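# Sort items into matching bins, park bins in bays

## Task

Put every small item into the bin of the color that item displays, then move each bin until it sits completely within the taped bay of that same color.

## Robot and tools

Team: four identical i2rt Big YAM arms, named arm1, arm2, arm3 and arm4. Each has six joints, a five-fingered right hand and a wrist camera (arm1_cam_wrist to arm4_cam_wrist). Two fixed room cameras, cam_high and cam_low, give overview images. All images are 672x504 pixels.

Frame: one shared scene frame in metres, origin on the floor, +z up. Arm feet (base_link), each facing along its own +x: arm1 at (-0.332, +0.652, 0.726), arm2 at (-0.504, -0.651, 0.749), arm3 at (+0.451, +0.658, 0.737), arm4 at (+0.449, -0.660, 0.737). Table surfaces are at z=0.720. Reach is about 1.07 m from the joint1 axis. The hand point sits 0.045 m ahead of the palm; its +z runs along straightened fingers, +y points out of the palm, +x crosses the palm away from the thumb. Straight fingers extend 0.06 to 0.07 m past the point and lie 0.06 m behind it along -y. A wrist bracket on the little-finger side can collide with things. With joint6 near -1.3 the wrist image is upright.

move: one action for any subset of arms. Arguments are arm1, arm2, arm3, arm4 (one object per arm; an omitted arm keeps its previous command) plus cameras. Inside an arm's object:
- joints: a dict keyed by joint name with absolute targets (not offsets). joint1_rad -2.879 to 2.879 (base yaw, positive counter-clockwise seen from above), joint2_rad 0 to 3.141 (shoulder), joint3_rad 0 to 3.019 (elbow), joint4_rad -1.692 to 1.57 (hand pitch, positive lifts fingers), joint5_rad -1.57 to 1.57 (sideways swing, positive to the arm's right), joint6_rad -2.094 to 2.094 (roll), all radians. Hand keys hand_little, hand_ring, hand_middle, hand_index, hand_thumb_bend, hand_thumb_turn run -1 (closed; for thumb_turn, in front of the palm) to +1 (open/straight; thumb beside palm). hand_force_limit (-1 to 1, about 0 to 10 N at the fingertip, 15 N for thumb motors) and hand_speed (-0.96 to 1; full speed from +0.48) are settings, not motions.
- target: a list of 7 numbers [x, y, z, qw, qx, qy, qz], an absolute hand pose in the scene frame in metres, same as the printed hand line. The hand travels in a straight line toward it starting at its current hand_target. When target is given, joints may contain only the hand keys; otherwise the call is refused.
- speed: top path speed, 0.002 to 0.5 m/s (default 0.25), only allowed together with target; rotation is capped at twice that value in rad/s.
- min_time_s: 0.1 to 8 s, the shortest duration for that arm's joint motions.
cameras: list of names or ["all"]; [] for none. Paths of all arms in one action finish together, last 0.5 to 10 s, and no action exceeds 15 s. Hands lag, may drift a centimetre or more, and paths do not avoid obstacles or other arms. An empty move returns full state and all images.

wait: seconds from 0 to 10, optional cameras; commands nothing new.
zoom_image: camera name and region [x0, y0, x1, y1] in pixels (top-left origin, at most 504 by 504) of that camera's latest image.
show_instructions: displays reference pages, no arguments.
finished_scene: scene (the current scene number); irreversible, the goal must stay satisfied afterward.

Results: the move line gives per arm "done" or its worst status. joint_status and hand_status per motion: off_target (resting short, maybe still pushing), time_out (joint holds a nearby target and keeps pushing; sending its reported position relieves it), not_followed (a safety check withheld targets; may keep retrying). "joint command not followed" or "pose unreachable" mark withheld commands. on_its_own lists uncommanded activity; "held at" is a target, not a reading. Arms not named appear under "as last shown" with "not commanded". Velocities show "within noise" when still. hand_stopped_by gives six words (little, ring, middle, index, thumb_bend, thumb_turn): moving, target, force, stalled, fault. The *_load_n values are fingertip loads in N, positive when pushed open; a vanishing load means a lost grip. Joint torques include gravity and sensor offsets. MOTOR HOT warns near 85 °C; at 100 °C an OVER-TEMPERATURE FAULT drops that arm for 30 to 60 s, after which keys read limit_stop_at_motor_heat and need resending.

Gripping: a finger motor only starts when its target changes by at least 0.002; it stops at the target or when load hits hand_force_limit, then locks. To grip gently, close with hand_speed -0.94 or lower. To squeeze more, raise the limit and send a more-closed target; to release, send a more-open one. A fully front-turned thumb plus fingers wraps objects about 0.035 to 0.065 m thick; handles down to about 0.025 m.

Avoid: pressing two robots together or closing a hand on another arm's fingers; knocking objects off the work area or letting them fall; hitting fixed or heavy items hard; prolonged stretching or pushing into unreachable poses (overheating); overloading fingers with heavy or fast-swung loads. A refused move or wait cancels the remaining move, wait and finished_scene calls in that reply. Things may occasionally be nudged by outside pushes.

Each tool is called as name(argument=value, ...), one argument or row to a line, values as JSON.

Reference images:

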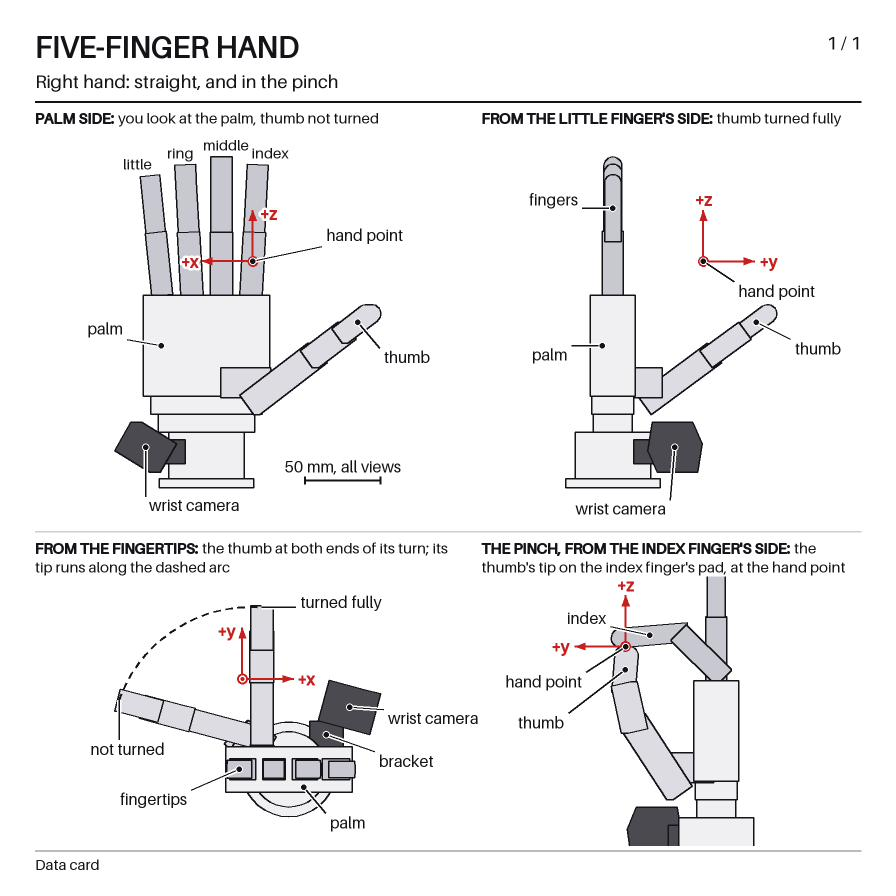

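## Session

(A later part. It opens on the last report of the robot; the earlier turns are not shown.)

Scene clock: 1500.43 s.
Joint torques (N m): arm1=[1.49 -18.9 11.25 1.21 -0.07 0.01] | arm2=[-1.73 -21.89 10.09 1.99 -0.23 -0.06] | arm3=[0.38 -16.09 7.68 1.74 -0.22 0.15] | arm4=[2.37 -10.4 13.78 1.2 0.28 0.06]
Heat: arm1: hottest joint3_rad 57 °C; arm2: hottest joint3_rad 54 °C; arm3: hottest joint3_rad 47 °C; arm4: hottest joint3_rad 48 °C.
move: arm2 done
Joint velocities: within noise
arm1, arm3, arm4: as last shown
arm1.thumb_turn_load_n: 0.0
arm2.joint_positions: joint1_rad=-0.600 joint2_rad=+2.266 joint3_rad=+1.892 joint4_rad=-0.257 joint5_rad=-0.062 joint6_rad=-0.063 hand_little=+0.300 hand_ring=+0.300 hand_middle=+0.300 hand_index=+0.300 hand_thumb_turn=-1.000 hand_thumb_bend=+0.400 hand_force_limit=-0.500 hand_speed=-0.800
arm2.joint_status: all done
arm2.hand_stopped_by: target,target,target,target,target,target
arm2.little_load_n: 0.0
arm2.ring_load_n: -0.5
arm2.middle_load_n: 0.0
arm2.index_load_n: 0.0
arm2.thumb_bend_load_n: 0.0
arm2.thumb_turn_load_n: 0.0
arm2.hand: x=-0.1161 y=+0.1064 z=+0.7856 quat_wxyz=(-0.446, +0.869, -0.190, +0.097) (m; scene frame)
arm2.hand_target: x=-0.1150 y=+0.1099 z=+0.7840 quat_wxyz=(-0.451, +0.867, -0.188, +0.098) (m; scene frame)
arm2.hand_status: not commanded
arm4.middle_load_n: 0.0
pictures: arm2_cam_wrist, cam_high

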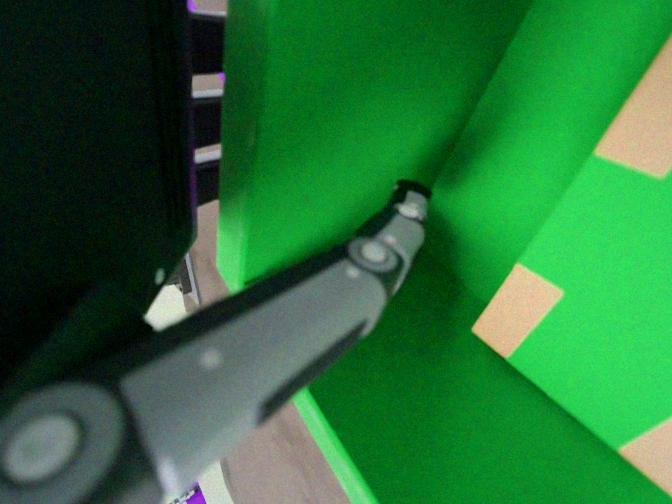

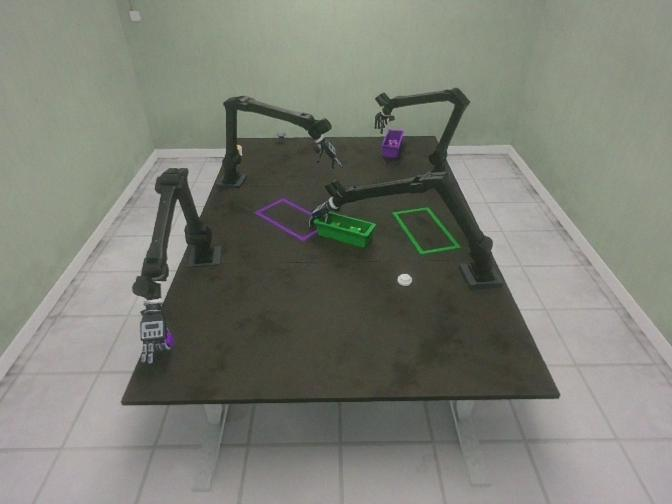

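move(
  arm2={"joints": {"hand_thumb_bend": 0.1, "hand_index": -0.6, "hand_middle": -0.6, "hand_ring": -0.6, "hand_little": -0.6, "hand_speed": -0.9, "hand_force_limit": -0.4}},
)

move(
  arm2={"joints": {"hand_thumb_bend": 0.05, "hand_index": -0.7, "hand_middle": -0.7, "hand_ring": -0.7, "hand_little": -0.7, "hand_speed": -0.9, "hand_force_limit": 0.0}},
  cameras=["cam_high", "arm2_cam_wrist"],
)

Scene clock: 1508.70 s.
Joint torques (N m): arm1=[1.61 -18.78 11.25 1.2 -0.07 0.01] | arm2=[-1.73 -22.07 10.35 1.96 -0.21 -0.05] | arm3=[0.09 -16.26 7.6 1.62 -0.25 0.14] | arm4=[2.32 -10.34 13.78 1.17 0.28 0.05]
Heat: arm1: hottest joint3_rad 57 °C; arm2: hottest joint3_rad 52 °C; arm3: hottest joint3_rad 47 °C; arm4: hottest joint3_rad 48 °C.
move: arm2 off_target
Joint velocities: within noise
arm1, arm3, arm4: as last shown
arm1.thumb_bend_load_n: 1.0
arm1.thumb_turn_load_n: -0.5
arm2.joint_positions: joint1_rad=-0.600 joint2_rad=+2.268 joint3_rad=+1.889 joint4_rad=-0.257 joint5_rad=-0.063 joint6_rad=-0.063 hand_little=-0.332 hand_ring=-0.220 hand_middle=-0.154 hand_index=-0.182 hand_thumb_turn=-1.000 hand_thumb_bend=+0.160 hand_force_limit=-0.400 hand_speed=-0.900
arm2.joint_status: hand_little off_target (ended at -0.332, target -0.600); hand_ring off_target (ended at -0.220, target -0.600); hand_middle off_target (ended at -0.154, target -0.600); hand_index off_target (ended at -0.182, target -0.600); hand_thumb_bend off_target (ended at +0.160, target +0.100); the others done
arm2.hand_stopped_by: force,force,force,force,force,target
arm2.little_load_n: 2.0
arm2.ring_load_n: 2.0
arm2.middle_load_n: 3.0
arm2.index_load_n: 3.0
arm2.thumb_bend_load_n: 5.0
arm2.thumb_turn_load_n: 0.5
arm2.hand: x=-0.1169 y=+0.1053 z=+0.7822 quat_wxyz=(-0.444, +0.870, -0.191, +0.096) (m; scene frame)
arm2.hand_target: x=-0.1150 y=+0.1099 z=+0.7841 quat_wxyz=(-0.451, +0.867, -0.188, +0.098) (m; scene frame)
arm2.hand_status: not commanded
pictures: none

Scene clock: 1509.23 s.
Joint torques (N m): arm1=[1.55 -18.73 11.29 1.2 -0.07 0.01] | arm2=[-1.79 -22.07 10.33 1.99 -0.22 -0.05] | arm3=[0.21 -16.09 7.57 1.78 -0.26 0.15] | arm4=[2.37 -10.4 13.76 1.18 0.28 0.05]
Heat: arm1: hottest joint3_rad 57 °C; arm2: hottest joint3_rad 52 °C; arm3: hottest joint3_rad 47 °C; arm4: hottest joint3_rad 48 °C.
move: arm2 off_target
Joint velocities: within noise
arm1, arm3, arm4: as last shown
arm1.ring_load_n: -0.5
arm1.thumb_turn_load_n: 0.0
arm2.joint_positions: joint1_rad=-0.600 joint2_rad=+2.268 joint3_rad=+1.889 joint4_rad=-0.257 joint5_rad=-0.063 joint6_rad=-0.063 hand_little=-0.358 hand_ring=-0.235 hand_middle=-0.161 hand_index=-0.196 hand_thumb_turn=-1.000 hand_thumb_bend=+0.157 hand_force_limit=+0.000 hand_speed=-0.900
arm2.joint_status: hand_little off_target (ended at -0.358, target -0.700); hand_ring off_target (ended at -0.235, target -0.700); hand_middle off_target (ended at -0.161, target -0.700); hand_index off_target (ended at -0.196, target -0.700); hand_thumb_bend off_target (ended at +0.157, target +0.050); the others done
arm2.hand_stopped_by: force,force,force,force,force,target
arm2.little_load_n: 3.5
arm2.ring_load_n: 3.5
arm2.middle_load_n: 4.0
arm2.index_load_n: 8.5
arm2.thumb_bend_load_n: 7.5
arm2.thumb_turn_load_n: 0.5
arm2.hand: x=-0.1169 y=+0.1052 z=+0.7819 quat_wxyz=(-0.444, +0.870, -0.191, +0.096) (m; scene frame)
arm2.hand_target: x=-0.1150 y=+0.1099 z=+0.7839 quat_wxyz=(-0.451, +0.867, -0.188, +0.098) (m; scene frame)
arm2.hand_status: not commanded
pictures: arm2_cam_wrist, cam_high

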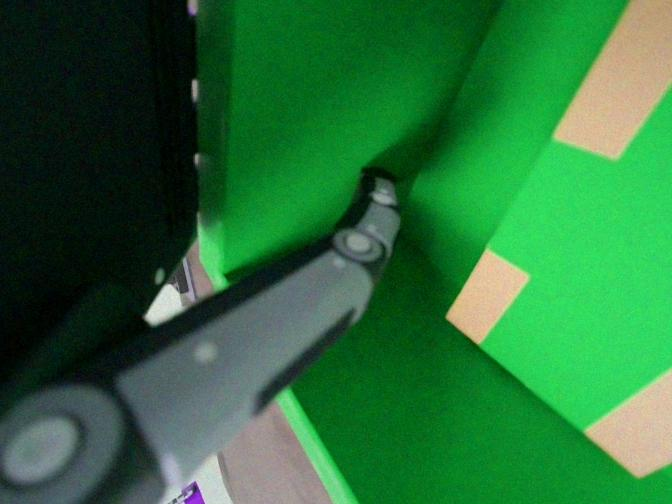

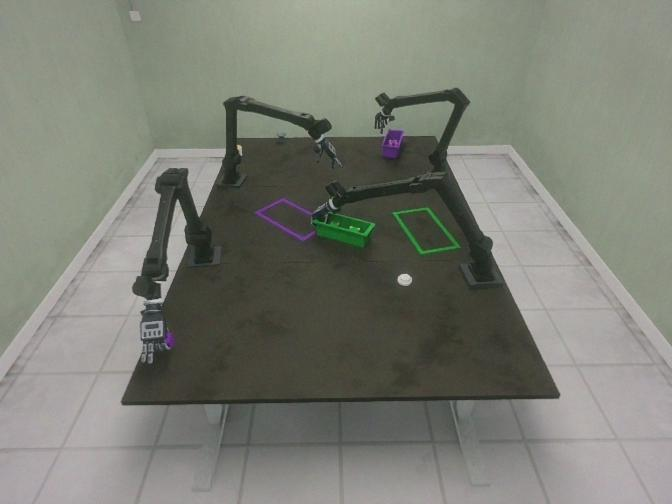

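move(
  arm2={"target": [-0.205, -0.075, 0.815, 0.4512, -0.8668, 0.1882, -0.0980], "speed": 0.08},
  cameras=["cam_high", "cam_low"],
)

Scene clock: 1518.27 s.
Joint torques (N m): arm1=[1.55 -18.9 11.26 1.18 -0.07 0] | arm2=[-3.14 -17.44 9.18 2.29 -0.3 -0.1] | arm3=[0.26 -15.97 7.68 1.61 -0.23 0.14] | arm4=[2.37 -10.46 13.78 1.18 0.28 0.06]
Heat: arm1: hottest joint3_rad 57 °C; arm2: hottest joint3_rad 52 °C; arm3: hottest joint3_rad 47 °C; arm4: hottest joint3_rad 48 °C.
move: arm2 off_target
Joint velocities: within noise
arm1, arm3, arm4: as last shown
arm1.ring_load_n: 0.0
arm1.thumb_turn_load_n: -0.5
arm2.joint_positions: joint1_rad=-0.609 joint2_rad=+1.787 joint3_rad=+1.122 joint4_rad=-0.023 joint5_rad=-0.080 joint6_rad=-0.072 hand_little=-0.358 hand_ring=-0.235 hand_middle=-0.161 hand_index=-0.196 hand_thumb_turn=-1.000 hand_thumb_bend=+0.158 hand_force_limit=+0.000 hand_speed=-0.900
arm2.joint_status: not commanded
arm2.hand_stopped_by: force,force,force,force,force,target
arm2.little_load_n: 1.0
arm2.ring_load_n: 5.5
arm2.middle_load_n: 7.5
arm2.index_load_n: 7.5
arm2.thumb_bend_load_n: 11.0
arm2.thumb_turn_load_n: 1.5
arm2.hand: x=-0.2196 y=-0.0814 z=+0.7864 quat_wxyz=(-0.423, +0.882, -0.190, +0.086) (m; scene frame)
arm2.hand_target: x=-0.2053 y=-0.0755 z=+0.8151 quat_wxyz=(-0.451, +0.867, -0.188, +0.098) (m; scene frame)
arm2.hand_status: off_target (0.033 m and 3.9 deg from the pose sent, 0.203 m and 1.0 deg at the start)
pictures: cam_high, cam_low

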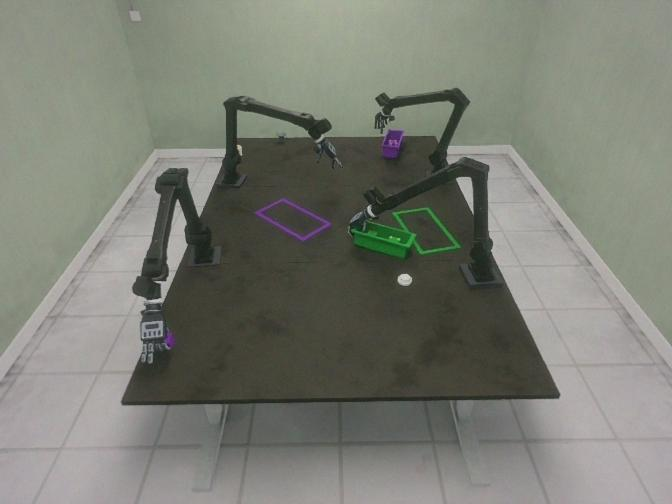

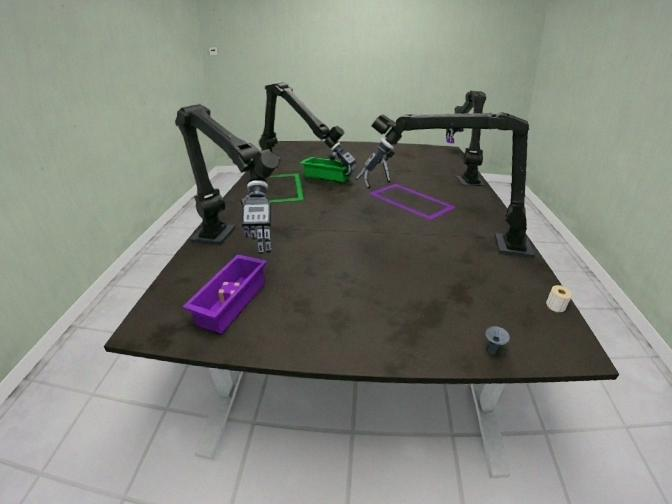

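move(
  arm2={"joints": {"joint1_rad": -1.33}, "min_time_s": 5},
  cameras=["cam_high", "arm2_cam_wrist"],
)

zoom_image(
  camera="cam_high",
  region=[370, 190, 480, 270],
)

Scene clock: 1530.37 s.
Joint torques (N m): arm1=[1.55 -18.78 11.29 1.18 -0.07 0.01] | arm2=[-2.73 -17.55 9.11 2.29 -0.27 -0.1] | arm3=[-0.03 -16.09 7.56 1.61 -0.25 0.12] | arm4=[2.32 -10.4 13.76 1.18 0.28 0.05]
Heat: arm1: hottest joint3_rad 57 °C; arm2: hottest joint3_rad 50 °C; arm3: hottest joint3_rad 47 °C; arm4: hottest joint3_rad 48 °C.
move: arm2 done
Joint velocities: within noise
arm1.joint_positions: joint1_rad=-1.717 joint2_rad=+1.753 joint3_rad=+1.292 joint4_rad=-0.239 joint5_rad=-0.123 joint6_rad=-0.084 hand_little=+1.000 hand_ring=+1.000 hand_middle=-0.115 hand_index=-0.153 hand_thumb_turn=-1.000 hand_thumb_bend=+1.000 hand_force_limit=-0.200 hand_speed=-0.900
arm1.joint_status: not commanded
arm1.hand_stopped_by: target,target,force,force,target,target
arm1.little_load_n: 0.0
arm1.ring_load_n: 0.0
arm1.middle_load_n: 6.5
arm1.index_load_n: 6.5
arm1.thumb_bend_load_n: 1.0
arm1.thumb_turn_load_n: -0.5
arm1.hand: x=-0.9922 y=+0.6183 z=+0.8394 quat_wxyz=(+0.281, -0.599, -0.675, +0.328) (m; scene frame)
arm1.hand_target: x=-1.0098 y=+0.6130 z=+0.8803 quat_wxyz=(+0.303, -0.582, -0.669, +0.349) (m; scene frame)
arm1.hand_status: not commanded
arm2.joint_positions: joint1_rad=-1.319 joint2_rad=+1.787 joint3_rad=+1.122 joint4_rad=-0.023 joint5_rad=-0.081 joint6_rad=-0.072 hand_little=-0.358 hand_ring=-0.235 hand_middle=-0.161 hand_index=-0.196 hand_thumb_turn=-1.000 hand_thumb_bend=+0.158 hand_force_limit=+0.000 hand_speed=-0.900
arm2.joint_status: all done
arm2.hand_stopped_by: force,force,force,force,force,target
arm2.little_load_n: 0.5
arm2.ring_load_n: 5.0
arm2.middle_load_n: 7.0
arm2.index_load_n: 8.0
arm2.thumb_bend_load_n: 10.5
arm2.thumb_turn_load_n: 1.5
arm2.hand: x=+0.0832 y=-0.4042 z=+0.7792 quat_wxyz=(-0.363, +0.763, -0.486, +0.224) (m; scene frame)
arm2.hand_target: x=+0.0974 y=-0.4069 z=+0.8078 quat_wxyz=(-0.385, +0.750, -0.478, +0.245) (m; scene frame)
arm2.hand_status: not commanded
arm3.joint_positions: joint1_rad=-0.157 joint2_rad=+1.709 joint3_rad=+1.609 joint4_rad=-0.815 joint5_rad=-0.304 joint6_rad=-0.235 hand_little=+1.000 hand_ring=+0.250 hand_middle=+0.250 hand_index=+0.250 hand_thumb_turn=-1.000 hand_thumb_bend=+1.000 hand_force_limit=-0.300 hand_speed=-0.600
arm3.joint_status: not commanded
arm3.hand_stopped_by: target,target,target,target,target,target
arm3.little_load_n: 0.0
arm3.ring_load_n: 0.0
arm3.middle_load_n: 0.0
arm3.index_load_n: -0.5
arm3.thumb_bend_load_n: 0.0
arm3.thumb_turn_load_n: 0.0
arm3.hand: x=+0.3199 y=+0.0435 z=+0.9530 quat_wxyz=(-0.052, +0.006, -0.937, +0.346) (m; scene frame)
arm3.hand_target: x=+0.3245 y=+0.0422 z=+0.9564 quat_wxyz=(-0.053, +0.006, -0.934, +0.353) (m; scene frame)
arm3.hand_status: not commanded
arm4: as last shown
pictures: arm2_cam_wrist, cam_high

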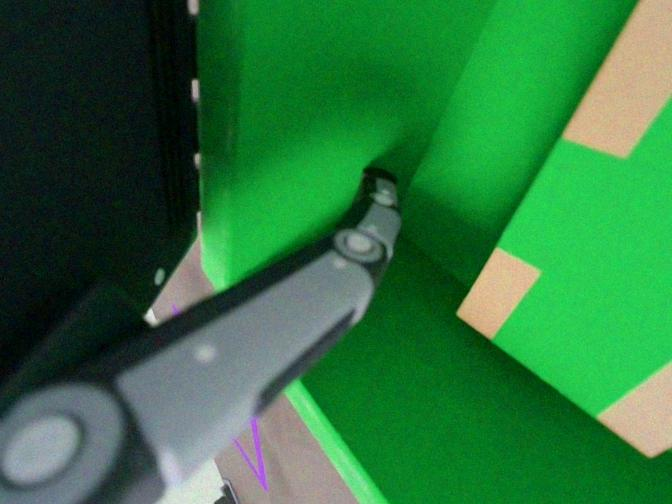

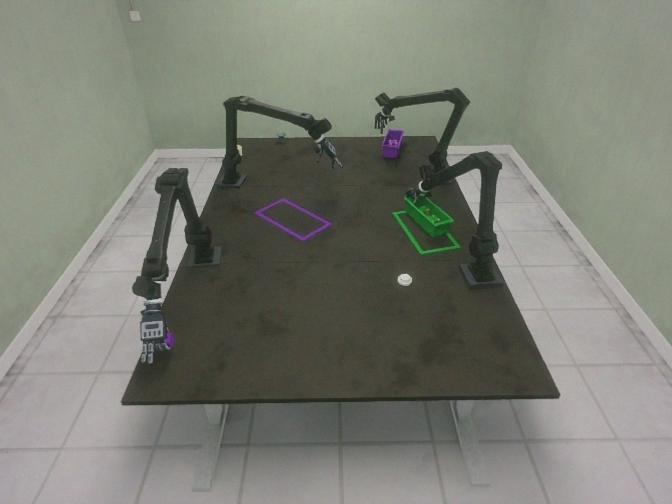

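Scaled by 4.582 from the camera's 672x504 image, which has a finer 960x720 frame.

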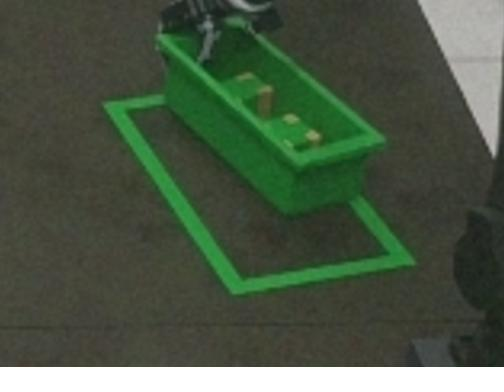

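move(
  arm2={"target": [0.036, -0.409, 0.808, 0.3724, -0.7153, 0.5245, -0.2731], "speed": 0.06},
  cameras=["cam_high"],
)

zoom_image(
  camera="cam_high",
  region=[370, 190, 480, 270],
)

Scene clock: 1566.87 s.
Joint torques (N m): arm1=[1.55 -18.73 11.3 1.18 -0.07 0.01] | arm2=[-0.67 -14.86 8.8 2.37 0.11 0.08] | arm3=[-0.21 -15.91 7.5 1.65 -0.24 0.15] | arm4=[2.37 -10.4 13.78 1.2 0.28 0.06]
Heat: arm1: hottest joint3_rad 57 °C; arm2: hottest joint3_rad 48 °C; arm3: hottest joint3_rad 47 °C; arm4: hottest joint3_rad 48 °C.
move: arm2 off_target
Joint velocities: within noise
arm1, arm3, arm4: as last shown
arm1.thumb_bend_load_n: 1.5
arm1.thumb_turn_load_n: 0.0
arm2.joint_positions: joint1_rad=-1.273 joint2_rad=+1.645 joint3_rad=+0.922 joint4_rad=+0.050 joint5_rad=+0.077 joint6_rad=+0.028 hand_little=-0.358 hand_ring=-0.235 hand_middle=-0.161 hand_index=-0.196 hand_thumb_turn=-1.000 hand_thumb_bend=+0.158 hand_force_limit=+0.000 hand_speed=-0.900
arm2.joint_status: not commanded
arm2.hand_stopped_by: force,force,force,force,force,target
arm2.little_load_n: 2.5
arm2.ring_load_n: 5.5
arm2.middle_load_n: 6.5
arm2.index_load_n: 6.5
arm2.thumb_bend_load_n: 10.5
arm2.thumb_turn_load_n: 1.0
arm2.hand: x=+0.0270 y=-0.4214 z=+0.7818 quat_wxyz=(-0.345, +0.728, -0.533, +0.260) (m; scene frame)
arm2.hand_target: x=+0.0353 y=-0.4092 z=+0.8080 quat_wxyz=(-0.372, +0.715, -0.525, +0.273) (m; scene frame)
arm2.hand_status: off_target (0.030 m and 3.9 deg from the pose sent, 0.056 m and 9.1 deg at the start)
arm3.index_load_n: 0.0
pictures: cam_high

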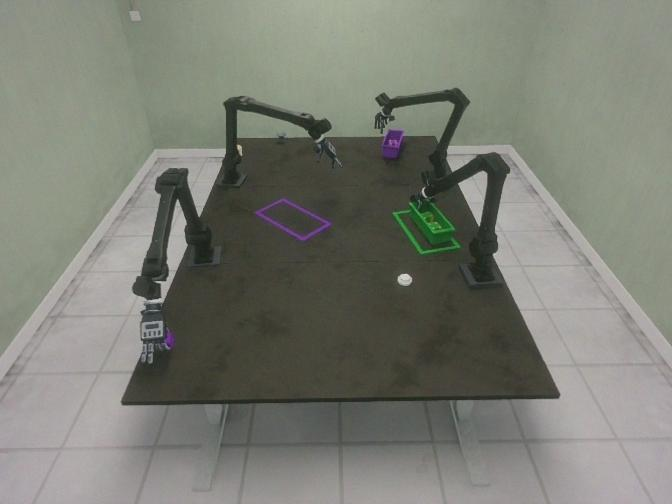

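Scaled by 4.582 from the camera's 672x504 image, which has a finer 960x720 frame.

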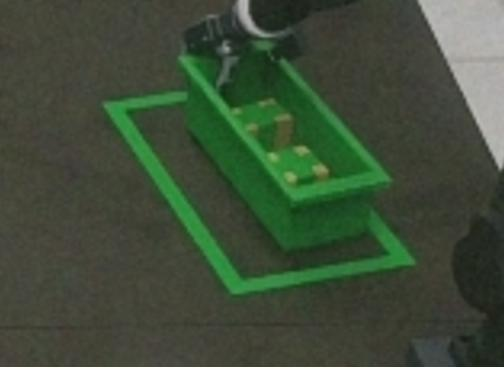

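move(
  arm2={"target": [0.038, -0.378, 0.810, 0.3724, -0.7153, 0.5245, -0.2731], "speed": 0.06},
  cameras=["cam_high"],
)

zoom_image(
  camera="cam_high",
  region=[370, 190, 480, 270],
)

Scene clock: 1579.03 s.
Joint torques (N m): arm1=[1.44 -18.78 11.29 1.17 -0.07 0.01] | arm2=[-0.85 -12.81 12.45 1.66 0.15 0.09] | arm3=[-0.09 -16.15 7.66 1.59 -0.21 0.16] | arm4=[2.37 -10.4 13.75 1.2 0.28 0.05]
Heat: arm1: hottest joint3_rad 57 °C; arm2: hottest joint3_rad 48 °C; arm3: hottest joint3_rad 47 °C; arm4: hottest joint3_rad 48 °C.
move: arm2 off_target
Joint velocities: within noise
arm1, arm3: as last shown
arm2.joint_positions: joint1_rad=-1.212 joint2_rad=+1.645 joint3_rad=+0.922 joint4_rad=+0.050 joint5_rad=+0.125 joint6_rad=+0.062 hand_little=-0.358 hand_ring=-0.235 hand_middle=-0.161 hand_index=-0.196 hand_thumb_turn=-1.000 hand_thumb_bend=+0.158 hand_force_limit=+0.000 hand_speed=-0.900
arm2.joint_status: not commanded
arm2.hand_stopped_by: force,force,force,force,force,target
arm2.little_load_n: 2.5
arm2.ring_load_n: 5.5
arm2.middle_load_n: 6.5
arm2.index_load_n: 6.5
arm2.thumb_bend_load_n: 11.0
arm2.thumb_turn_load_n: 1.0
arm2.hand: x=+0.0166 y=-0.3960 z=+0.7825 quat_wxyz=(-0.346, +0.728, -0.531, +0.262) (m; scene frame)
arm2.hand_target: x=+0.0361 y=-0.3789 z=+0.8108 quat_wxyz=(-0.373, +0.715, -0.525, +0.273) (m; scene frame)
arm2.hand_status: off_target (0.039 m and 3.7 deg from the pose sent, 0.053 m and 3.9 deg at the start)
arm4.joint_positions: joint1_rad=-0.559 joint2_rad=+1.313 joint3_rad=+0.993 joint4_rad=-0.484 joint5_rad=+0.577 joint6_rad=+0.466 hand_little=-1.000 hand_ring=-0.600 hand_middle=+0.300 hand_index=+0.300 hand_thumb_turn=-1.000 hand_thumb_bend=+1.000 hand_force_limit=-0.200 hand_speed=-0.600
arm4.joint_status: not commanded
arm4.hand_stopped_by: target,target,target,target,target,target
arm4.little_load_n: 0.0
arm4.ring_load_n: 0.0
arm4.middle_load_n: 0.0
arm4.index_load_n: 0.0
arm4.thumb_bend_load_n: 0.0
arm4.thumb_turn_load_n: 0.0
arm4.hand: x=+0.8047 y=-0.2919 z=+0.9151 quat_wxyz=(-0.336, +0.696, -0.561, +0.298) (m; scene frame)
arm4.hand_target: x=+0.8092 y=-0.2766 z=+0.9396 quat_wxyz=(-0.357, +0.687, -0.561, +0.293) (m; scene frame)
arm4.hand_status: not commanded
pictures: cam_high

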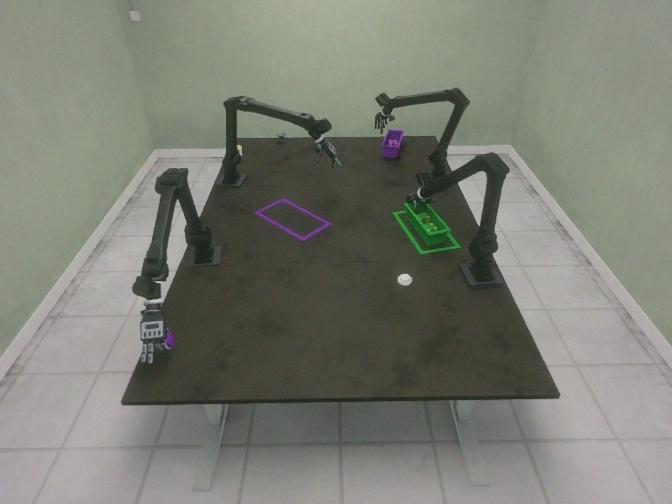

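Scaled by 4.582 from the camera's 672x504 image, which has a finer 960x720 frame.

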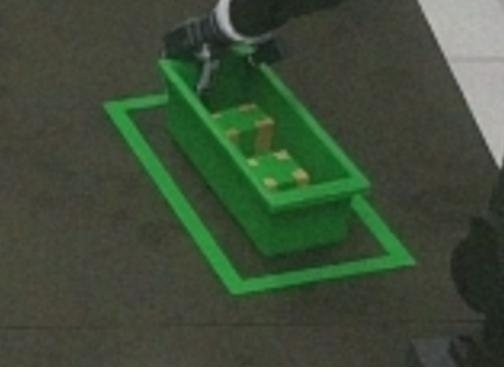

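move(
  arm2={"target": [0.022, -0.394, 0.785, 0.3724, -0.7153, 0.5245, -0.2731], "speed": 0.06},
)

move(
  arm2={"joints": {"hand_thumb_bend": 1.0, "hand_index": 0.1, "hand_middle": 0.1, "hand_ring": 0.1, "hand_little": 0.1, "hand_speed": -0.6}},
  cameras=["cam_high", "arm2_cam_wrist"],
)

zoom_image(
  camera="cam_high",
  region=[370, 190, 480, 270],
)

Scene clock: 1594.77 s.
Joint torques (N m): arm1=[1.55 -18.78 11.26 1.18 -0.07 0.01] | arm2=[-2.2 -12.4 8.39 2.45 -0.14 -0.04] | arm3=[0.32 -16.15 7.58 1.55 -0.28 0.11] | arm4=[2.32 -10.4 13.76 1.2 0.28 0.05]
Heat: arm1: hottest joint3_rad 57 °C; arm2: hottest joint3_rad 49 °C; arm3: hottest joint3_rad 47 °C; arm4: hottest joint3_rad 49 °C.
move: arm2 off_target
Joint velocities: within noise
arm1, arm3, arm4: as last shown
arm1.index_load_n: 6.0
arm2.joint_positions: joint1_rad=-1.212 joint2_rad=+1.648 joint3_rad=+0.885 joint4_rad=+0.116 joint5_rad=+0.119 joint6_rad=+0.063 hand_little=-0.358 hand_ring=-0.235 hand_middle=-0.161 hand_index=-0.196 hand_thumb_turn=-1.000 hand_thumb_bend=+0.158 hand_force_limit=+0.000 hand_speed=-0.900
arm2.joint_status: not commanded
arm2.hand_stopped_by: force,force,force,force,force,target
arm2.little_load_n: 2.5
arm2.ring_load_n: 2.5
arm2.middle_load_n: 3.0
arm2.index_load_n: 6.0
arm2.thumb_bend_load_n: 10.0
arm2.thumb_turn_load_n: 1.0
arm2.hand: x=+0.0127 y=-0.3964 z=+0.7758 quat_wxyz=(-0.358, +0.723, -0.528, +0.265) (m; scene frame)
arm2.hand_target: x=+0.0218 y=-0.3941 z=+0.7853 quat_wxyz=(-0.372, +0.715, -0.525, +0.273) (m; scene frame)
arm2.hand_status: off_target (0.013 m and 2.2 deg from the pose sent, 0.006 m and 3.7 deg at the start)
arm4.thumb_bend_load_n: -0.5
pictures: none

Scene clock: 1596.73 s.
Joint torques (N m): arm1=[1.61 -18.78 11.28 1.16 -0.08 0.01] | arm2=[-2.2 -12.45 8.42 2.21 -0.14 -0.04] | arm3=[-0.09 -16.32 7.54 1.55 -0.27 0.14] | arm4=[2.43 -10.4 13.78 1.2 0.28 0.06]
Heat: arm1: hottest joint3_rad 57 °C; arm2: hottest joint3_rad 49 °C; arm3: hottest joint3_rad 47 °C; arm4: hottest joint3_rad 49 °C.
move: arm2 done
Joint velocities: within noise
arm1, arm3, arm4: as last shown
arm1.index_load_n: 6.5
arm2.joint_positions: joint1_rad=-1.212 joint2_rad=+1.648 joint3_rad=+0.884 joint4_rad=+0.124 joint5_rad=+0.119 joint6_rad=+0.063 hand_little=+0.100 hand_ring=+0.100 hand_middle=+0.100 hand_index=+0.100 hand_thumb_turn=-1.000 hand_thumb_bend=+1.000 hand_force_limit=+0.000 hand_speed=-0.600
arm2.joint_status: all done
arm2.hand_stopped_by: target,target,target,target,target,target
arm2.little_load_n: 0.0
arm2.ring_load_n: 0.0
arm2.middle_load_n: 0.0
arm2.index_load_n: 0.0
arm2.thumb_bend_load_n: 0.0
arm2.thumb_turn_load_n: 0.0
arm2.hand: x=+0.0140 y=-0.3958 z=+0.7770 quat_wxyz=(-0.360, +0.722, -0.527, +0.267) (m; scene frame)
arm2.hand_target: x=+0.0218 y=-0.3942 z=+0.7852 quat_wxyz=(-0.372, +0.715, -0.525, +0.273) (m; scene frame)
arm2.hand_status: not commanded
arm3.middle_load_n: 0.5
arm4.thumb_bend_load_n: 0.0
pictures: arm2_cam_wrist, cam_high

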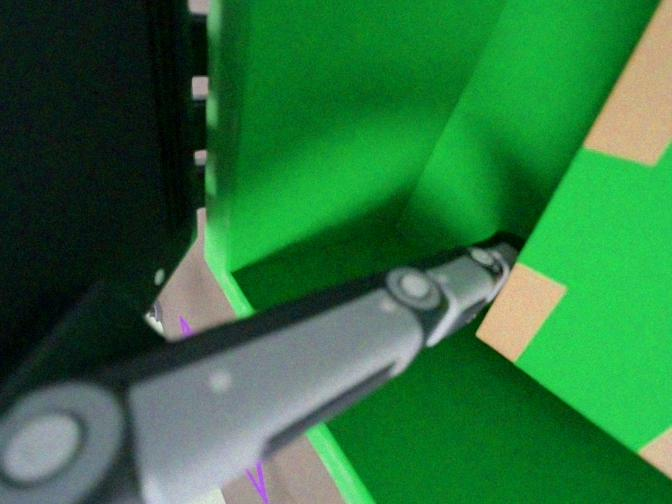

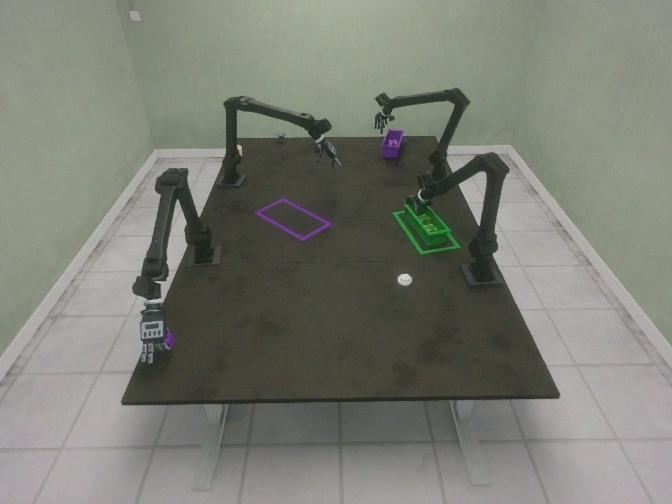

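Scaled by 4.582 from the camera's 672x504 image, which has a finer 960x720 frame.

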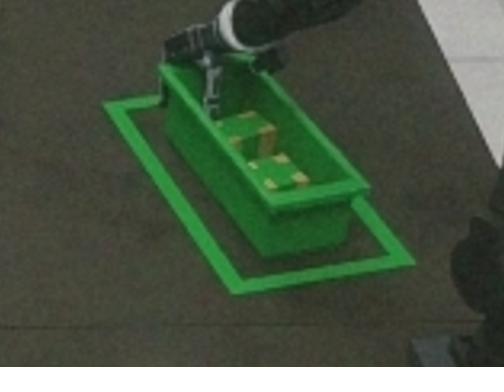

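move(
  arm2={"target": [0.028, -0.392, 0.860, 0.3724, -0.7153, 0.5245, -0.2731], "speed": 0.08},
)

move(
  arm2={"target": [0.028, -0.392, 0.980, 0.3724, -0.7153, 0.5245, -0.2731], "speed": 0.15},
  cameras=["cam_high", "cam_low"],
)

zoom_image(
  camera="cam_high",
  region=[370, 190, 480, 270],
)

zoom_image(
  camera="cam_high",
  region=[360, 100, 430, 170],
)

zoom_image(
  camera="cam_low",
  region=[170, 220, 290, 340],
)

Scene clock: 1606.93 s.
Joint torques (N m): arm1=[1.49 -18.78 11.28 1.2 -0.07 0.01] | arm2=[-2.14 -12.51 12.9 1.02 -0.11 -0.04] | arm3=[-0.38 -16.26 7.6 1.7 -0.22 0.13] | arm4=[2.37 -10.4 13.79 1.2 0.28 0.05]
Heat: arm1: hottest joint3_rad 57 °C; arm2: hottest joint3_rad 49 °C; arm3: hottest joint3_rad 47 °C; arm4: hottest joint3_rad 49 °C.
move: arm2 off_target
Joint velocities: within noise
arm1, arm3, arm4: as last shown
arm1.thumb_turn_load_n: -0.5
arm2.joint_positions: joint1_rad=-1.212 joint2_rad=+1.539 joint3_rad=+0.942 joint4_rad=-0.061 joint5_rad=+0.119 joint6_rad=+0.063 hand_little=+0.100 hand_ring=+0.100 hand_middle=+0.100 hand_index=+0.100 hand_thumb_turn=-1.000 hand_thumb_bend=+1.000 hand_force_limit=+0.000 hand_speed=-0.600
arm2.joint_status: not commanded
arm2.hand_stopped_by: target,target,target,target,target,target
arm2.little_load_n: 0.0
arm2.ring_load_n: 0.0
arm2.middle_load_n: 0.0
arm2.index_load_n: 0.0
arm2.thumb_bend_load_n: 0.0
arm2.thumb_turn_load_n: 0.0
arm2.hand: x=+0.0101 y=-0.3986 z=+0.8317 quat_wxyz=(-0.353, +0.726, -0.529, +0.263) (m; scene frame)
arm2.hand_target: x=+0.0268 y=-0.3926 z=+0.8602 quat_wxyz=(-0.372, +0.715, -0.524, +0.273) (m; scene frame)
arm2.hand_status: off_target (0.034 m and 2.8 deg from the pose sent, 0.084 m and 1.8 deg at the start)
arm3.middle_load_n: 0.0
pictures: none

Scene clock: 1608.53 s.
Joint torques (N m): arm1=[1.61 -18.73 11.28 1.2 -0.07 0] | arm2=[-1.85 -11.69 14.64 1.02 0.01 -0.01] | arm3=[-0.09 -15.97 7.54 1.7 -0.24 0.13] | arm4=[2.32 -10.4 13.79 1.2 0.29 0.06]
Heat: arm1: hottest joint3_rad 57 °C; arm2: hottest joint3_rad 49 °C; arm3: hottest joint3_rad 47 °C; arm4: hottest joint3_rad 49 °C.
move: arm2 off_target
Joint velocities: within noise
arm1, arm3, arm4: as last shown
arm1.thumb_bend_load_n: 1.0
arm2.joint_positions: joint1_rad=-1.212 joint2_rad=+1.413 joint3_rad=+1.145 joint4_rad=-0.390 joint5_rad=+0.119 joint6_rad=+0.063 hand_little=+0.100 hand_ring=+0.100 hand_middle=+0.100 hand_index=+0.100 hand_thumb_turn=-1.000 hand_thumb_bend=+1.000 hand_force_limit=+0.000 hand_speed=-0.600
arm2.joint_status: not commanded
arm2.hand_stopped_by: target,target,target,target,target,target
arm2.little_load_n: 0.0
arm2.ring_load_n: 0.0
arm2.middle_load_n: 0.0
arm2.index_load_n: 0.0
arm2.thumb_bend_load_n: 0.0
arm2.thumb_turn_load_n: 0.0
arm2.hand: x=+0.0150 y=-0.3983 z=+0.9488 quat_wxyz=(-0.353, +0.726, -0.529, +0.263) (m; scene frame)
arm2.hand_target: x=+0.0268 y=-0.3926 z=+0.9803 quat_wxyz=(-0.373, +0.715, -0.524, +0.273) (m; scene frame)
arm2.hand_status: off_target (0.034 m and 2.8 deg from the pose sent, 0.149 m and 2.8 deg at the start)
pictures: cam_high, cam_low

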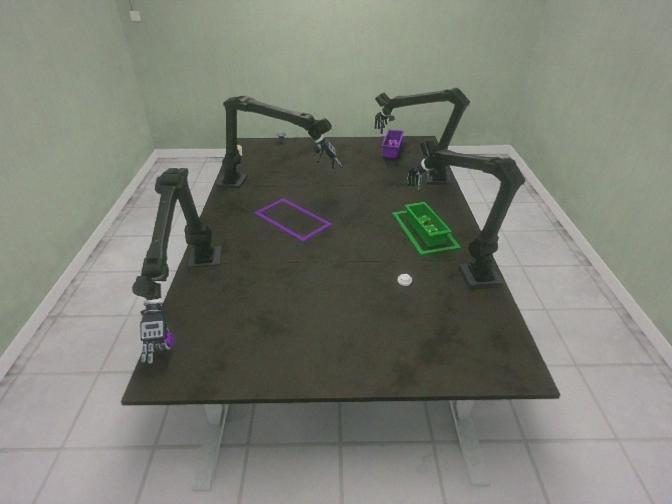

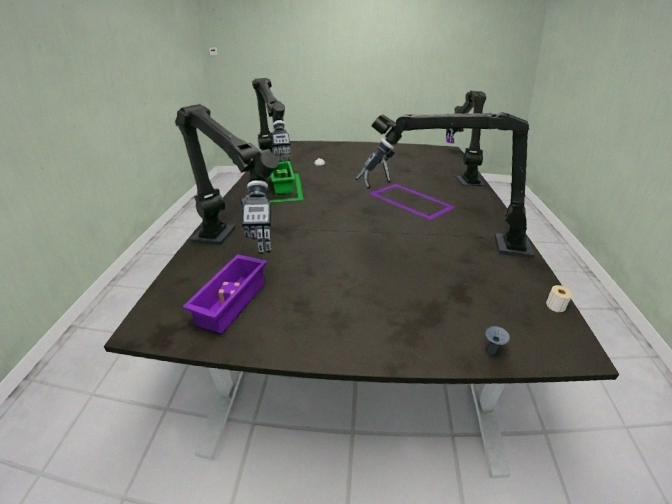

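Scaled by 4.582 from the camera's 672x504 image, which has a finer 960x720 frame.

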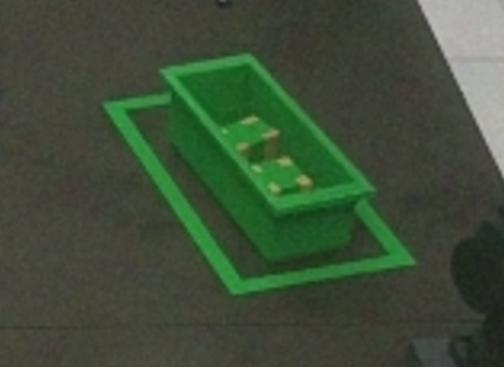

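Scaled by 7.200 from the camera's 672x504 image, which has a finer 960x720 frame.

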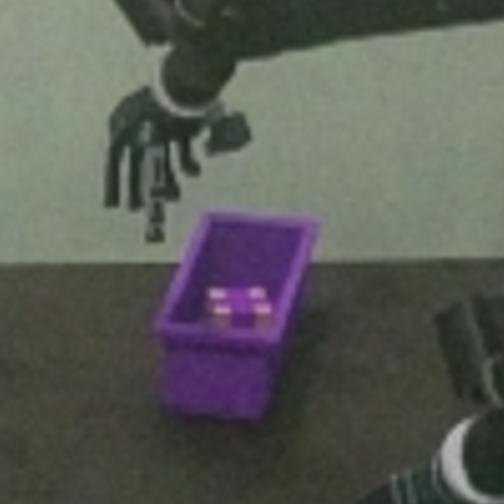

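Scaled by 4.200 from the camera's 672x504 image, which has a finer 960x720 frame.

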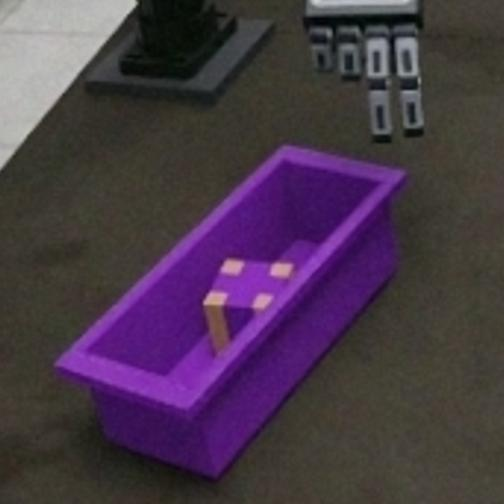

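move(
  arm2={"target": [0.020, -0.394, 0.784, 0.3724, -0.7153, 0.5245, -0.2731], "speed": 0.1, "joints": {"hand_index": 0.3, "hand_middle": 0.3, "hand_ring": 0.3, "hand_little": 0.3}},
  arm3={"joints": {"joint1_rad": -0.70}, "min_time_s": 3},
  arm4={"target": [0.840, -0.280, 0.945, 0.4579, -0.8797, 0.1135, -0.0591], "speed": 0.16, "joints": {"hand_index": 0.3, "hand_middle": 0.3, "hand_ring": 0.3, "hand_little": 0.3}},
  cameras=["cam_high", "arm4_cam_wrist", "arm2_cam_wrist"],
)

zoom_image(
  camera="cam_high",
  region=[370, 190, 480, 270],
)

Scene clock: 1715.83 s.
Joint torques (N m): arm1=[1.49 -18.78 11.28 1.2 -0.07 0.01] | arm2=[-2.02 -11.63 8.14 2.21 -0.09 -0.03] | arm3=[-0.79 -15.79 7.75 1.61 -0.26 0.13] | arm4=[1.03 -11.16 14.17 1.18 -0.51 -0.11]
Heat: arm1: hottest joint3_rad 58 °C; arm2: hottest joint3_rad 54 °C; arm3: hottest joint3_rad 47 °C; arm4: hottest joint3_rad 49 °C.
move: arm2 done; arm3 done; arm4 off_target
Joint velocities: within noise
arm1: as last shown
arm1.thumb_turn_load_n: 0.0
arm2.joint_positions: joint1_rad=-1.212 joint2_rad=+1.639 joint3_rad=+0.883 joint4_rad=+0.128 joint5_rad=+0.119 joint6_rad=+0.063 hand_little=+0.300 hand_ring=+0.300 hand_middle=+0.300 hand_index=+0.300 hand_thumb_turn=-1.000 hand_thumb_bend=+1.000 hand_force_limit=+0.000 hand_speed=-0.600
arm2.joint_status: all done
arm2.hand_stopped_by: target,target,target,target,target,target
arm2.little_load_n: 0.0
arm2.ring_load_n: 0.0
arm2.middle_load_n: 0.0
arm2.index_load_n: 0.0
arm2.thumb_bend_load_n: 0.0
arm2.thumb_turn_load_n: 0.0
arm2.hand: x=+0.0148 y=-0.3955 z=+0.7822 quat_wxyz=(-0.365, +0.720, -0.526, +0.269) (m; scene frame)
arm2.hand_target: x=+0.0198 y=-0.3941 z=+0.7839 quat_wxyz=(-0.372, +0.715, -0.525, +0.273) (m; scene frame)
arm2.hand_status: done (0.006 m and 1.1 deg from the pose sent, 0.165 m and 2.8 deg at the start)
arm3.joint_positions: joint1_rad=-0.696 joint2_rad=+1.709 joint3_rad=+1.609 joint4_rad=-0.815 joint5_rad=-0.304 joint6_rad=-0.235 hand_little=+1.000 hand_ring=+0.250 hand_middle=+0.250 hand_index=+0.250 hand_thumb_turn=-1.000 hand_thumb_bend=+1.000 hand_force_limit=-0.300 hand_speed=-0.600
arm3.joint_status: all done
arm3.hand_stopped_by: target,target,target,target,target,target
arm3.little_load_n: 0.0
arm3.ring_load_n: 0.0
arm3.middle_load_n: 0.0
arm3.index_load_n: 0.0
arm3.thumb_bend_load_n: 0.0
arm3.thumb_turn_load_n: 0.0
arm3.hand: x=+0.0224 y=+0.1977 z=+0.9515 quat_wxyz=(+0.042, -0.244, -0.905, +0.346) (m; scene frame)
arm3.hand_target: x=+0.0208 y=+0.1987 z=+0.9548 quat_wxyz=(+0.045, -0.248, -0.901, +0.352) (m; scene frame)
arm3.hand_status: not commanded
arm4.joint_positions: joint1_rad=-0.895 joint2_rad=+1.434 joint3_rad=+1.136 joint4_rad=-0.497 joint5_rad=-0.584 joint6_rad=-0.471 hand_little=+0.300 hand_ring=+0.300 hand_middle=+0.300 hand_index=+0.300 hand_thumb_turn=-1.000 hand_thumb_bend=+1.000 hand_force_limit=-0.200 hand_speed=-0.600
arm4.joint_status: all done
arm4.hand_stopped_by: target,target,target,target,target,target
arm4.little_load_n: 0.0
arm4.ring_load_n: 0.0
arm4.middle_load_n: 0.0
arm4.index_load_n: 0.0
arm4.thumb_bend_load_n: 0.0
arm4.thumb_turn_load_n: 0.0
arm4.hand: x=+0.8221 y=-0.2851 z=+0.9280 quat_wxyz=(-0.449, +0.884, -0.119, +0.046) (m; scene frame)
arm4.hand_target: x=+0.8392 y=-0.2808 z=+0.9450 quat_wxyz=(-0.458, +0.880, -0.114, +0.059) (m; scene frame)
arm4.hand_status: off_target (0.025 m and 2.0 deg from the pose sent, 0.048 m and 64.2 deg at the start)
pictures: arm2_cam_wrist, arm4_cam_wrist, cam_high

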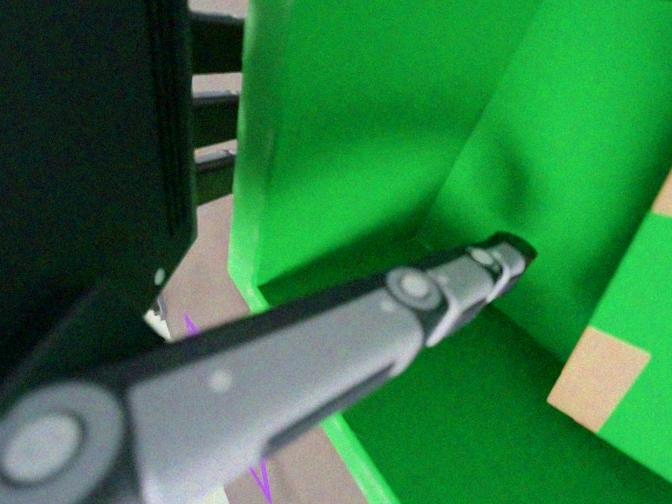

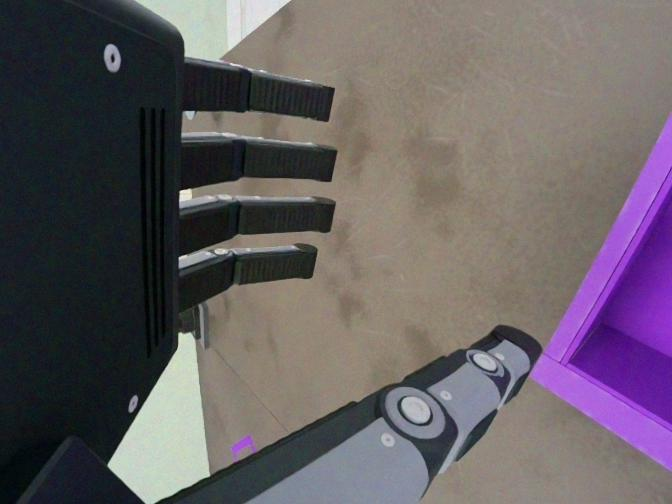

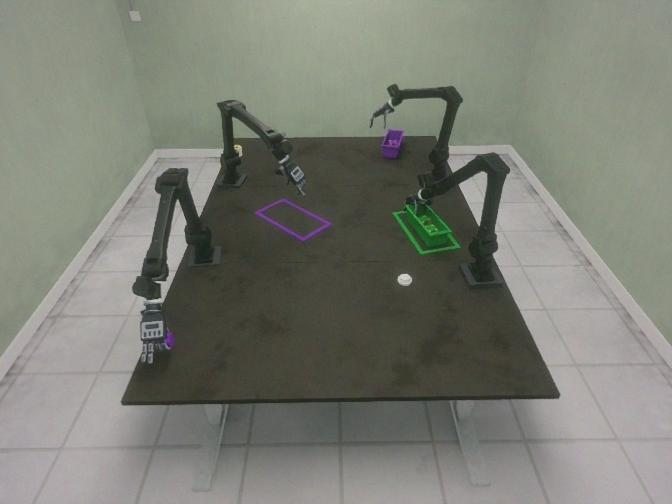

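Scaled by 4.582 from the camera's 672x504 image, which has a finer 960x720 frame.

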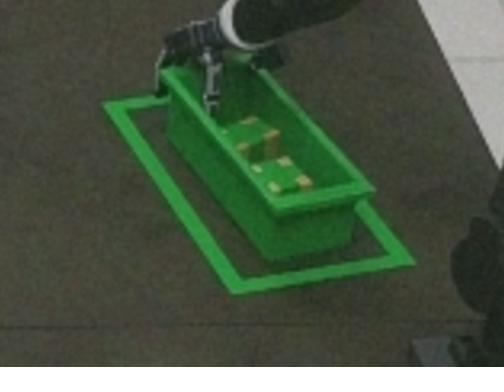

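move(
  arm2={"joints":{"hand_thumb_bend":0.4,"hand_speed":-0.8,"hand_force_limit":-0.5}},
)

move(
  arm2={"joints":{"hand_thumb_bend":0.1,"hand_index":-0.6,"hand_middle":-0.6,"hand_ring":-0.6,"hand_speed":-0.9,"hand_force_limit":-0.4}},
)

move(
  arm2={"target":[0.060,-0.384,0.804,0.3724,-0.7153,0.5245,-0.2731],"speed":0.08},
  cameras=["cam_high"],
)

Scene clock: 1763.97 s.
Joint torques (N m): arm1=[1.44 -18.78 11.28 1.2 -0.07 0] | arm2=[-2.08 -11.69 8.12 2.21 -0.09 -0.03] | arm3=[-0.44 -16.26 7.57 1.69 -0.23 0.13] | arm4=[1.03 -11.16 14.16 1.2 -0.51 -0.13]
Heat: arm1: hottest joint3_rad 58 °C; arm2: hottest joint3_rad 49 °C; arm3: hottest joint3_rad 47 °C; arm4: hottest joint3_rad 47 °C.
move: arm2 done
Joint velocities: within noise
arm1.joint_positions: joint1_rad=-1.717 joint2_rad=+1.753 joint3_rad=+1.292 joint4_rad=-0.239 joint5_rad=-0.123 joint6_rad=-0.084 hand_little=+1.000 hand_ring=+1.000 hand_middle=-0.115 hand_index=-0.153 hand_thumb_turn=-1.000 hand_thumb_bend=+1.000 hand_force_limit=-0.200 hand_speed=-0.900
arm1.joint_status: not commanded
arm1.hand_stopped_by: target,target,force,force,target,target
arm1.little_load_n: 0.0
arm1.ring_load_n: 0.0
arm1.middle_load_n: 6.5
arm1.index_load_n: 6.5
arm1.thumb_bend_load_n: 1.5
arm1.thumb_turn_load_n: 0.0
arm1.hand: x=-0.9922 y=+0.6183 z=+0.8394 quat_wxyz=(+0.281, -0.599, -0.675, +0.328) (m; scene frame)
arm1.hand_target: x=-1.0098 y=+0.6130 z=+0.8803 quat_wxyz=(+0.303, -0.582, -0.669, +0.349) (m; scene frame)
arm1.hand_status: not commanded
arm2.joint_positions: joint1_rad=-1.212 joint2_rad=+1.639 joint3_rad=+0.883 joint4_rad=+0.128 joint5_rad=+0.119 joint6_rad=+0.063 hand_little=+0.300 hand_ring=+0.300 hand_middle=+0.300 hand_index=+0.300 hand_thumb_turn=-1.000 hand_thumb_bend=+0.400 hand_force_limit=-0.500 hand_speed=-0.800
arm2.joint_status: all done
arm2.hand_stopped_by: target,target,target,target,target,target
arm2.little_load_n: 0.0
arm2.ring_load_n: 0.0
arm2.middle_load_n: 0.0
arm2.index_load_n: 0.0
arm2.thumb_bend_load_n: 0.0
arm2.thumb_turn_load_n: 0.0
arm2.hand: x=+0.0148 y=-0.3955 z=+0.7822 quat_wxyz=(-0.365, +0.720, -0.526, +0.269) (m; scene frame)
arm2.hand_target: x=+0.0198 y=-0.3941 z=+0.7839 quat_wxyz=(-0.372, +0.715, -0.525, +0.273) (m; scene frame)
arm2.hand_status: not commanded
arm3, arm4: as last shown
arm4.hand: x=+0.8221 y=-0.2852 z=+0.9280 quat_wxyz=(-0.449, +0.884, -0.119, +0.046) (m; scene frame)
arm4.hand_target: x=+0.8392 y=-0.2807 z=+0.9450 quat_wxyz=(-0.458, +0.880, -0.114, +0.059) (m; scene frame)
pictures: none

Scene clock: 1767.37 s.
Joint torques (N m): arm1=[1.55 -18.78 11.28 1.16 -0.07 0.01] | arm2=[-2.02 -11.75 8.39 2.21 -0.1 -0.03] | arm3=[-0.73 -15.91 7.62 1.66 -0.22 0.16] | arm4=[1.03 -11.16 14.16 1.18 -0.52 -0.12]
Heat: arm1: hottest joint3_rad 58 °C; arm2: hottest joint3_rad 49 °C; arm3: hottest joint3_rad 47 °C; arm4: hottest joint3_rad 47 °C.
move: arm2 off_target
Joint velocities: within noise
arm1, arm3, arm4: as last shown
arm1.thumb_bend_load_n: 1.0
arm1.thumb_turn_load_n: -0.5
arm2.joint_positions: joint1_rad=-1.212 joint2_rad=+1.640 joint3_rad=+0.880 joint4_rad=+0.128 joint5_rad=+0.119 joint6_rad=+0.063 hand_little=+0.300 hand_ring=-0.220 hand_middle=-0.154 hand_index=-0.182 hand_thumb_turn=-1.000 hand_thumb_bend=+0.160 hand_force_limit=-0.400 hand_speed=-0.900
arm2.joint_status: hand_ring off_target (ended at -0.220, target -0.600); hand_middle off_target (ended at -0.154, target -0.600); hand_index off_target (ended at -0.182, target -0.600); hand_thumb_bend off_target (ended at +0.160, target +0.100); the others done
arm2.hand_stopped_by: target,force,force,force,force,target
arm2.little_load_n: 0.0
arm2.ring_load_n: 3.0
arm2.middle_load_n: 3.5
arm2.index_load_n: 3.0
arm2.thumb_bend_load_n: 5.0
arm2.thumb_turn_load_n: 0.5
arm2.hand: x=+0.0134 y=-0.3961 z=+0.7799 quat_wxyz=(-0.363, +0.721, -0.526, +0.268) (m; scene frame)
arm2.hand_target: x=+0.0200 y=-0.3941 z=+0.7840 quat_wxyz=(-0.372, +0.715, -0.525, +0.273) (m; scene frame)
arm2.hand_status: not commanded
arm3.middle_load_n: 0.5
arm4.hand_target: x=+0.8392 y=-0.2808 z=+0.9450 quat_wxyz=(-0.458, +0.880, -0.114, +0.059) (m; scene frame)
pictures: none

Scene clock: 1768.60 s.
Joint torques (N m): arm1=[1.61 -18.73 11.28 1.18 -0.08 0.01] | arm2=[-3.08 -13.04 12.9 1.13 -0.17 -0.12] | arm3=[-0.62 -16.15 7.47 1.69 -0.24 0.13] | arm4=[1.03 -11.11 14.16 1.21 -0.51 -0.12]
Heat: arm1: hottest joint3_rad 58 °C; arm2: hottest joint3_rad 49 °C; arm3: hottest joint3_rad 47 °C; arm4: hottest joint3_rad 47 °C.
move: arm2 off_target
Joint velocities: within noise
arm1, arm3, arm4: as last shown
arm1.thumb_turn_load_n: 0.0
arm2.joint_positions: joint1_rad=-1.216 joint2_rad=+1.688 joint3_rad=+0.963 joint4_rad=+0.069 joint5_rad=+0.109 joint6_rad=+0.062 hand_little=+0.300 hand_ring=-0.220 hand_middle=-0.154 hand_index=-0.182 hand_thumb_turn=-1.000 hand_thumb_bend=+0.160 hand_force_limit=-0.400 hand_speed=-0.900
arm2.joint_status: not commanded
arm2.hand_stopped_by: target,force,force,force,force,target
arm2.little_load_n: 0.0
arm2.ring_load_n: 2.5
arm2.middle_load_n: 4.5
arm2.index_load_n: 3.0
arm2.thumb_bend_load_n: 5.5
arm2.thumb_turn_load_n: 1.0
arm2.hand: x=+0.0333 y=-0.3866 z=+0.7807 quat_wxyz=(-0.356, +0.726, -0.528, +0.260) (m; scene frame)
arm2.hand_target: x=+0.0585 y=-0.3849 z=+0.8047 quat_wxyz=(-0.372, +0.715, -0.524, +0.273) (m; scene frame)
arm2.hand_status: off_target (0.036 m and 2.7 deg from the pose sent, 0.054 m and 1.3 deg at the start)
arm3.middle_load_n: 0.0
pictures: cam_high

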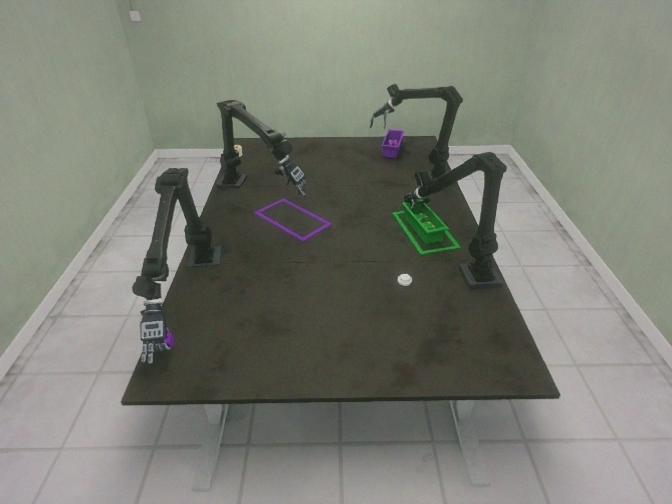

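zoom_image(
  camera="cam_high",
  region=[370, 190, 480, 270],
)

Scaled by 4.582 from the camera's 672x504 image, which has a finer 960x720 frame.

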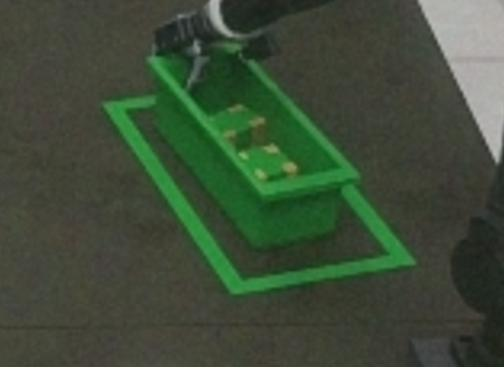

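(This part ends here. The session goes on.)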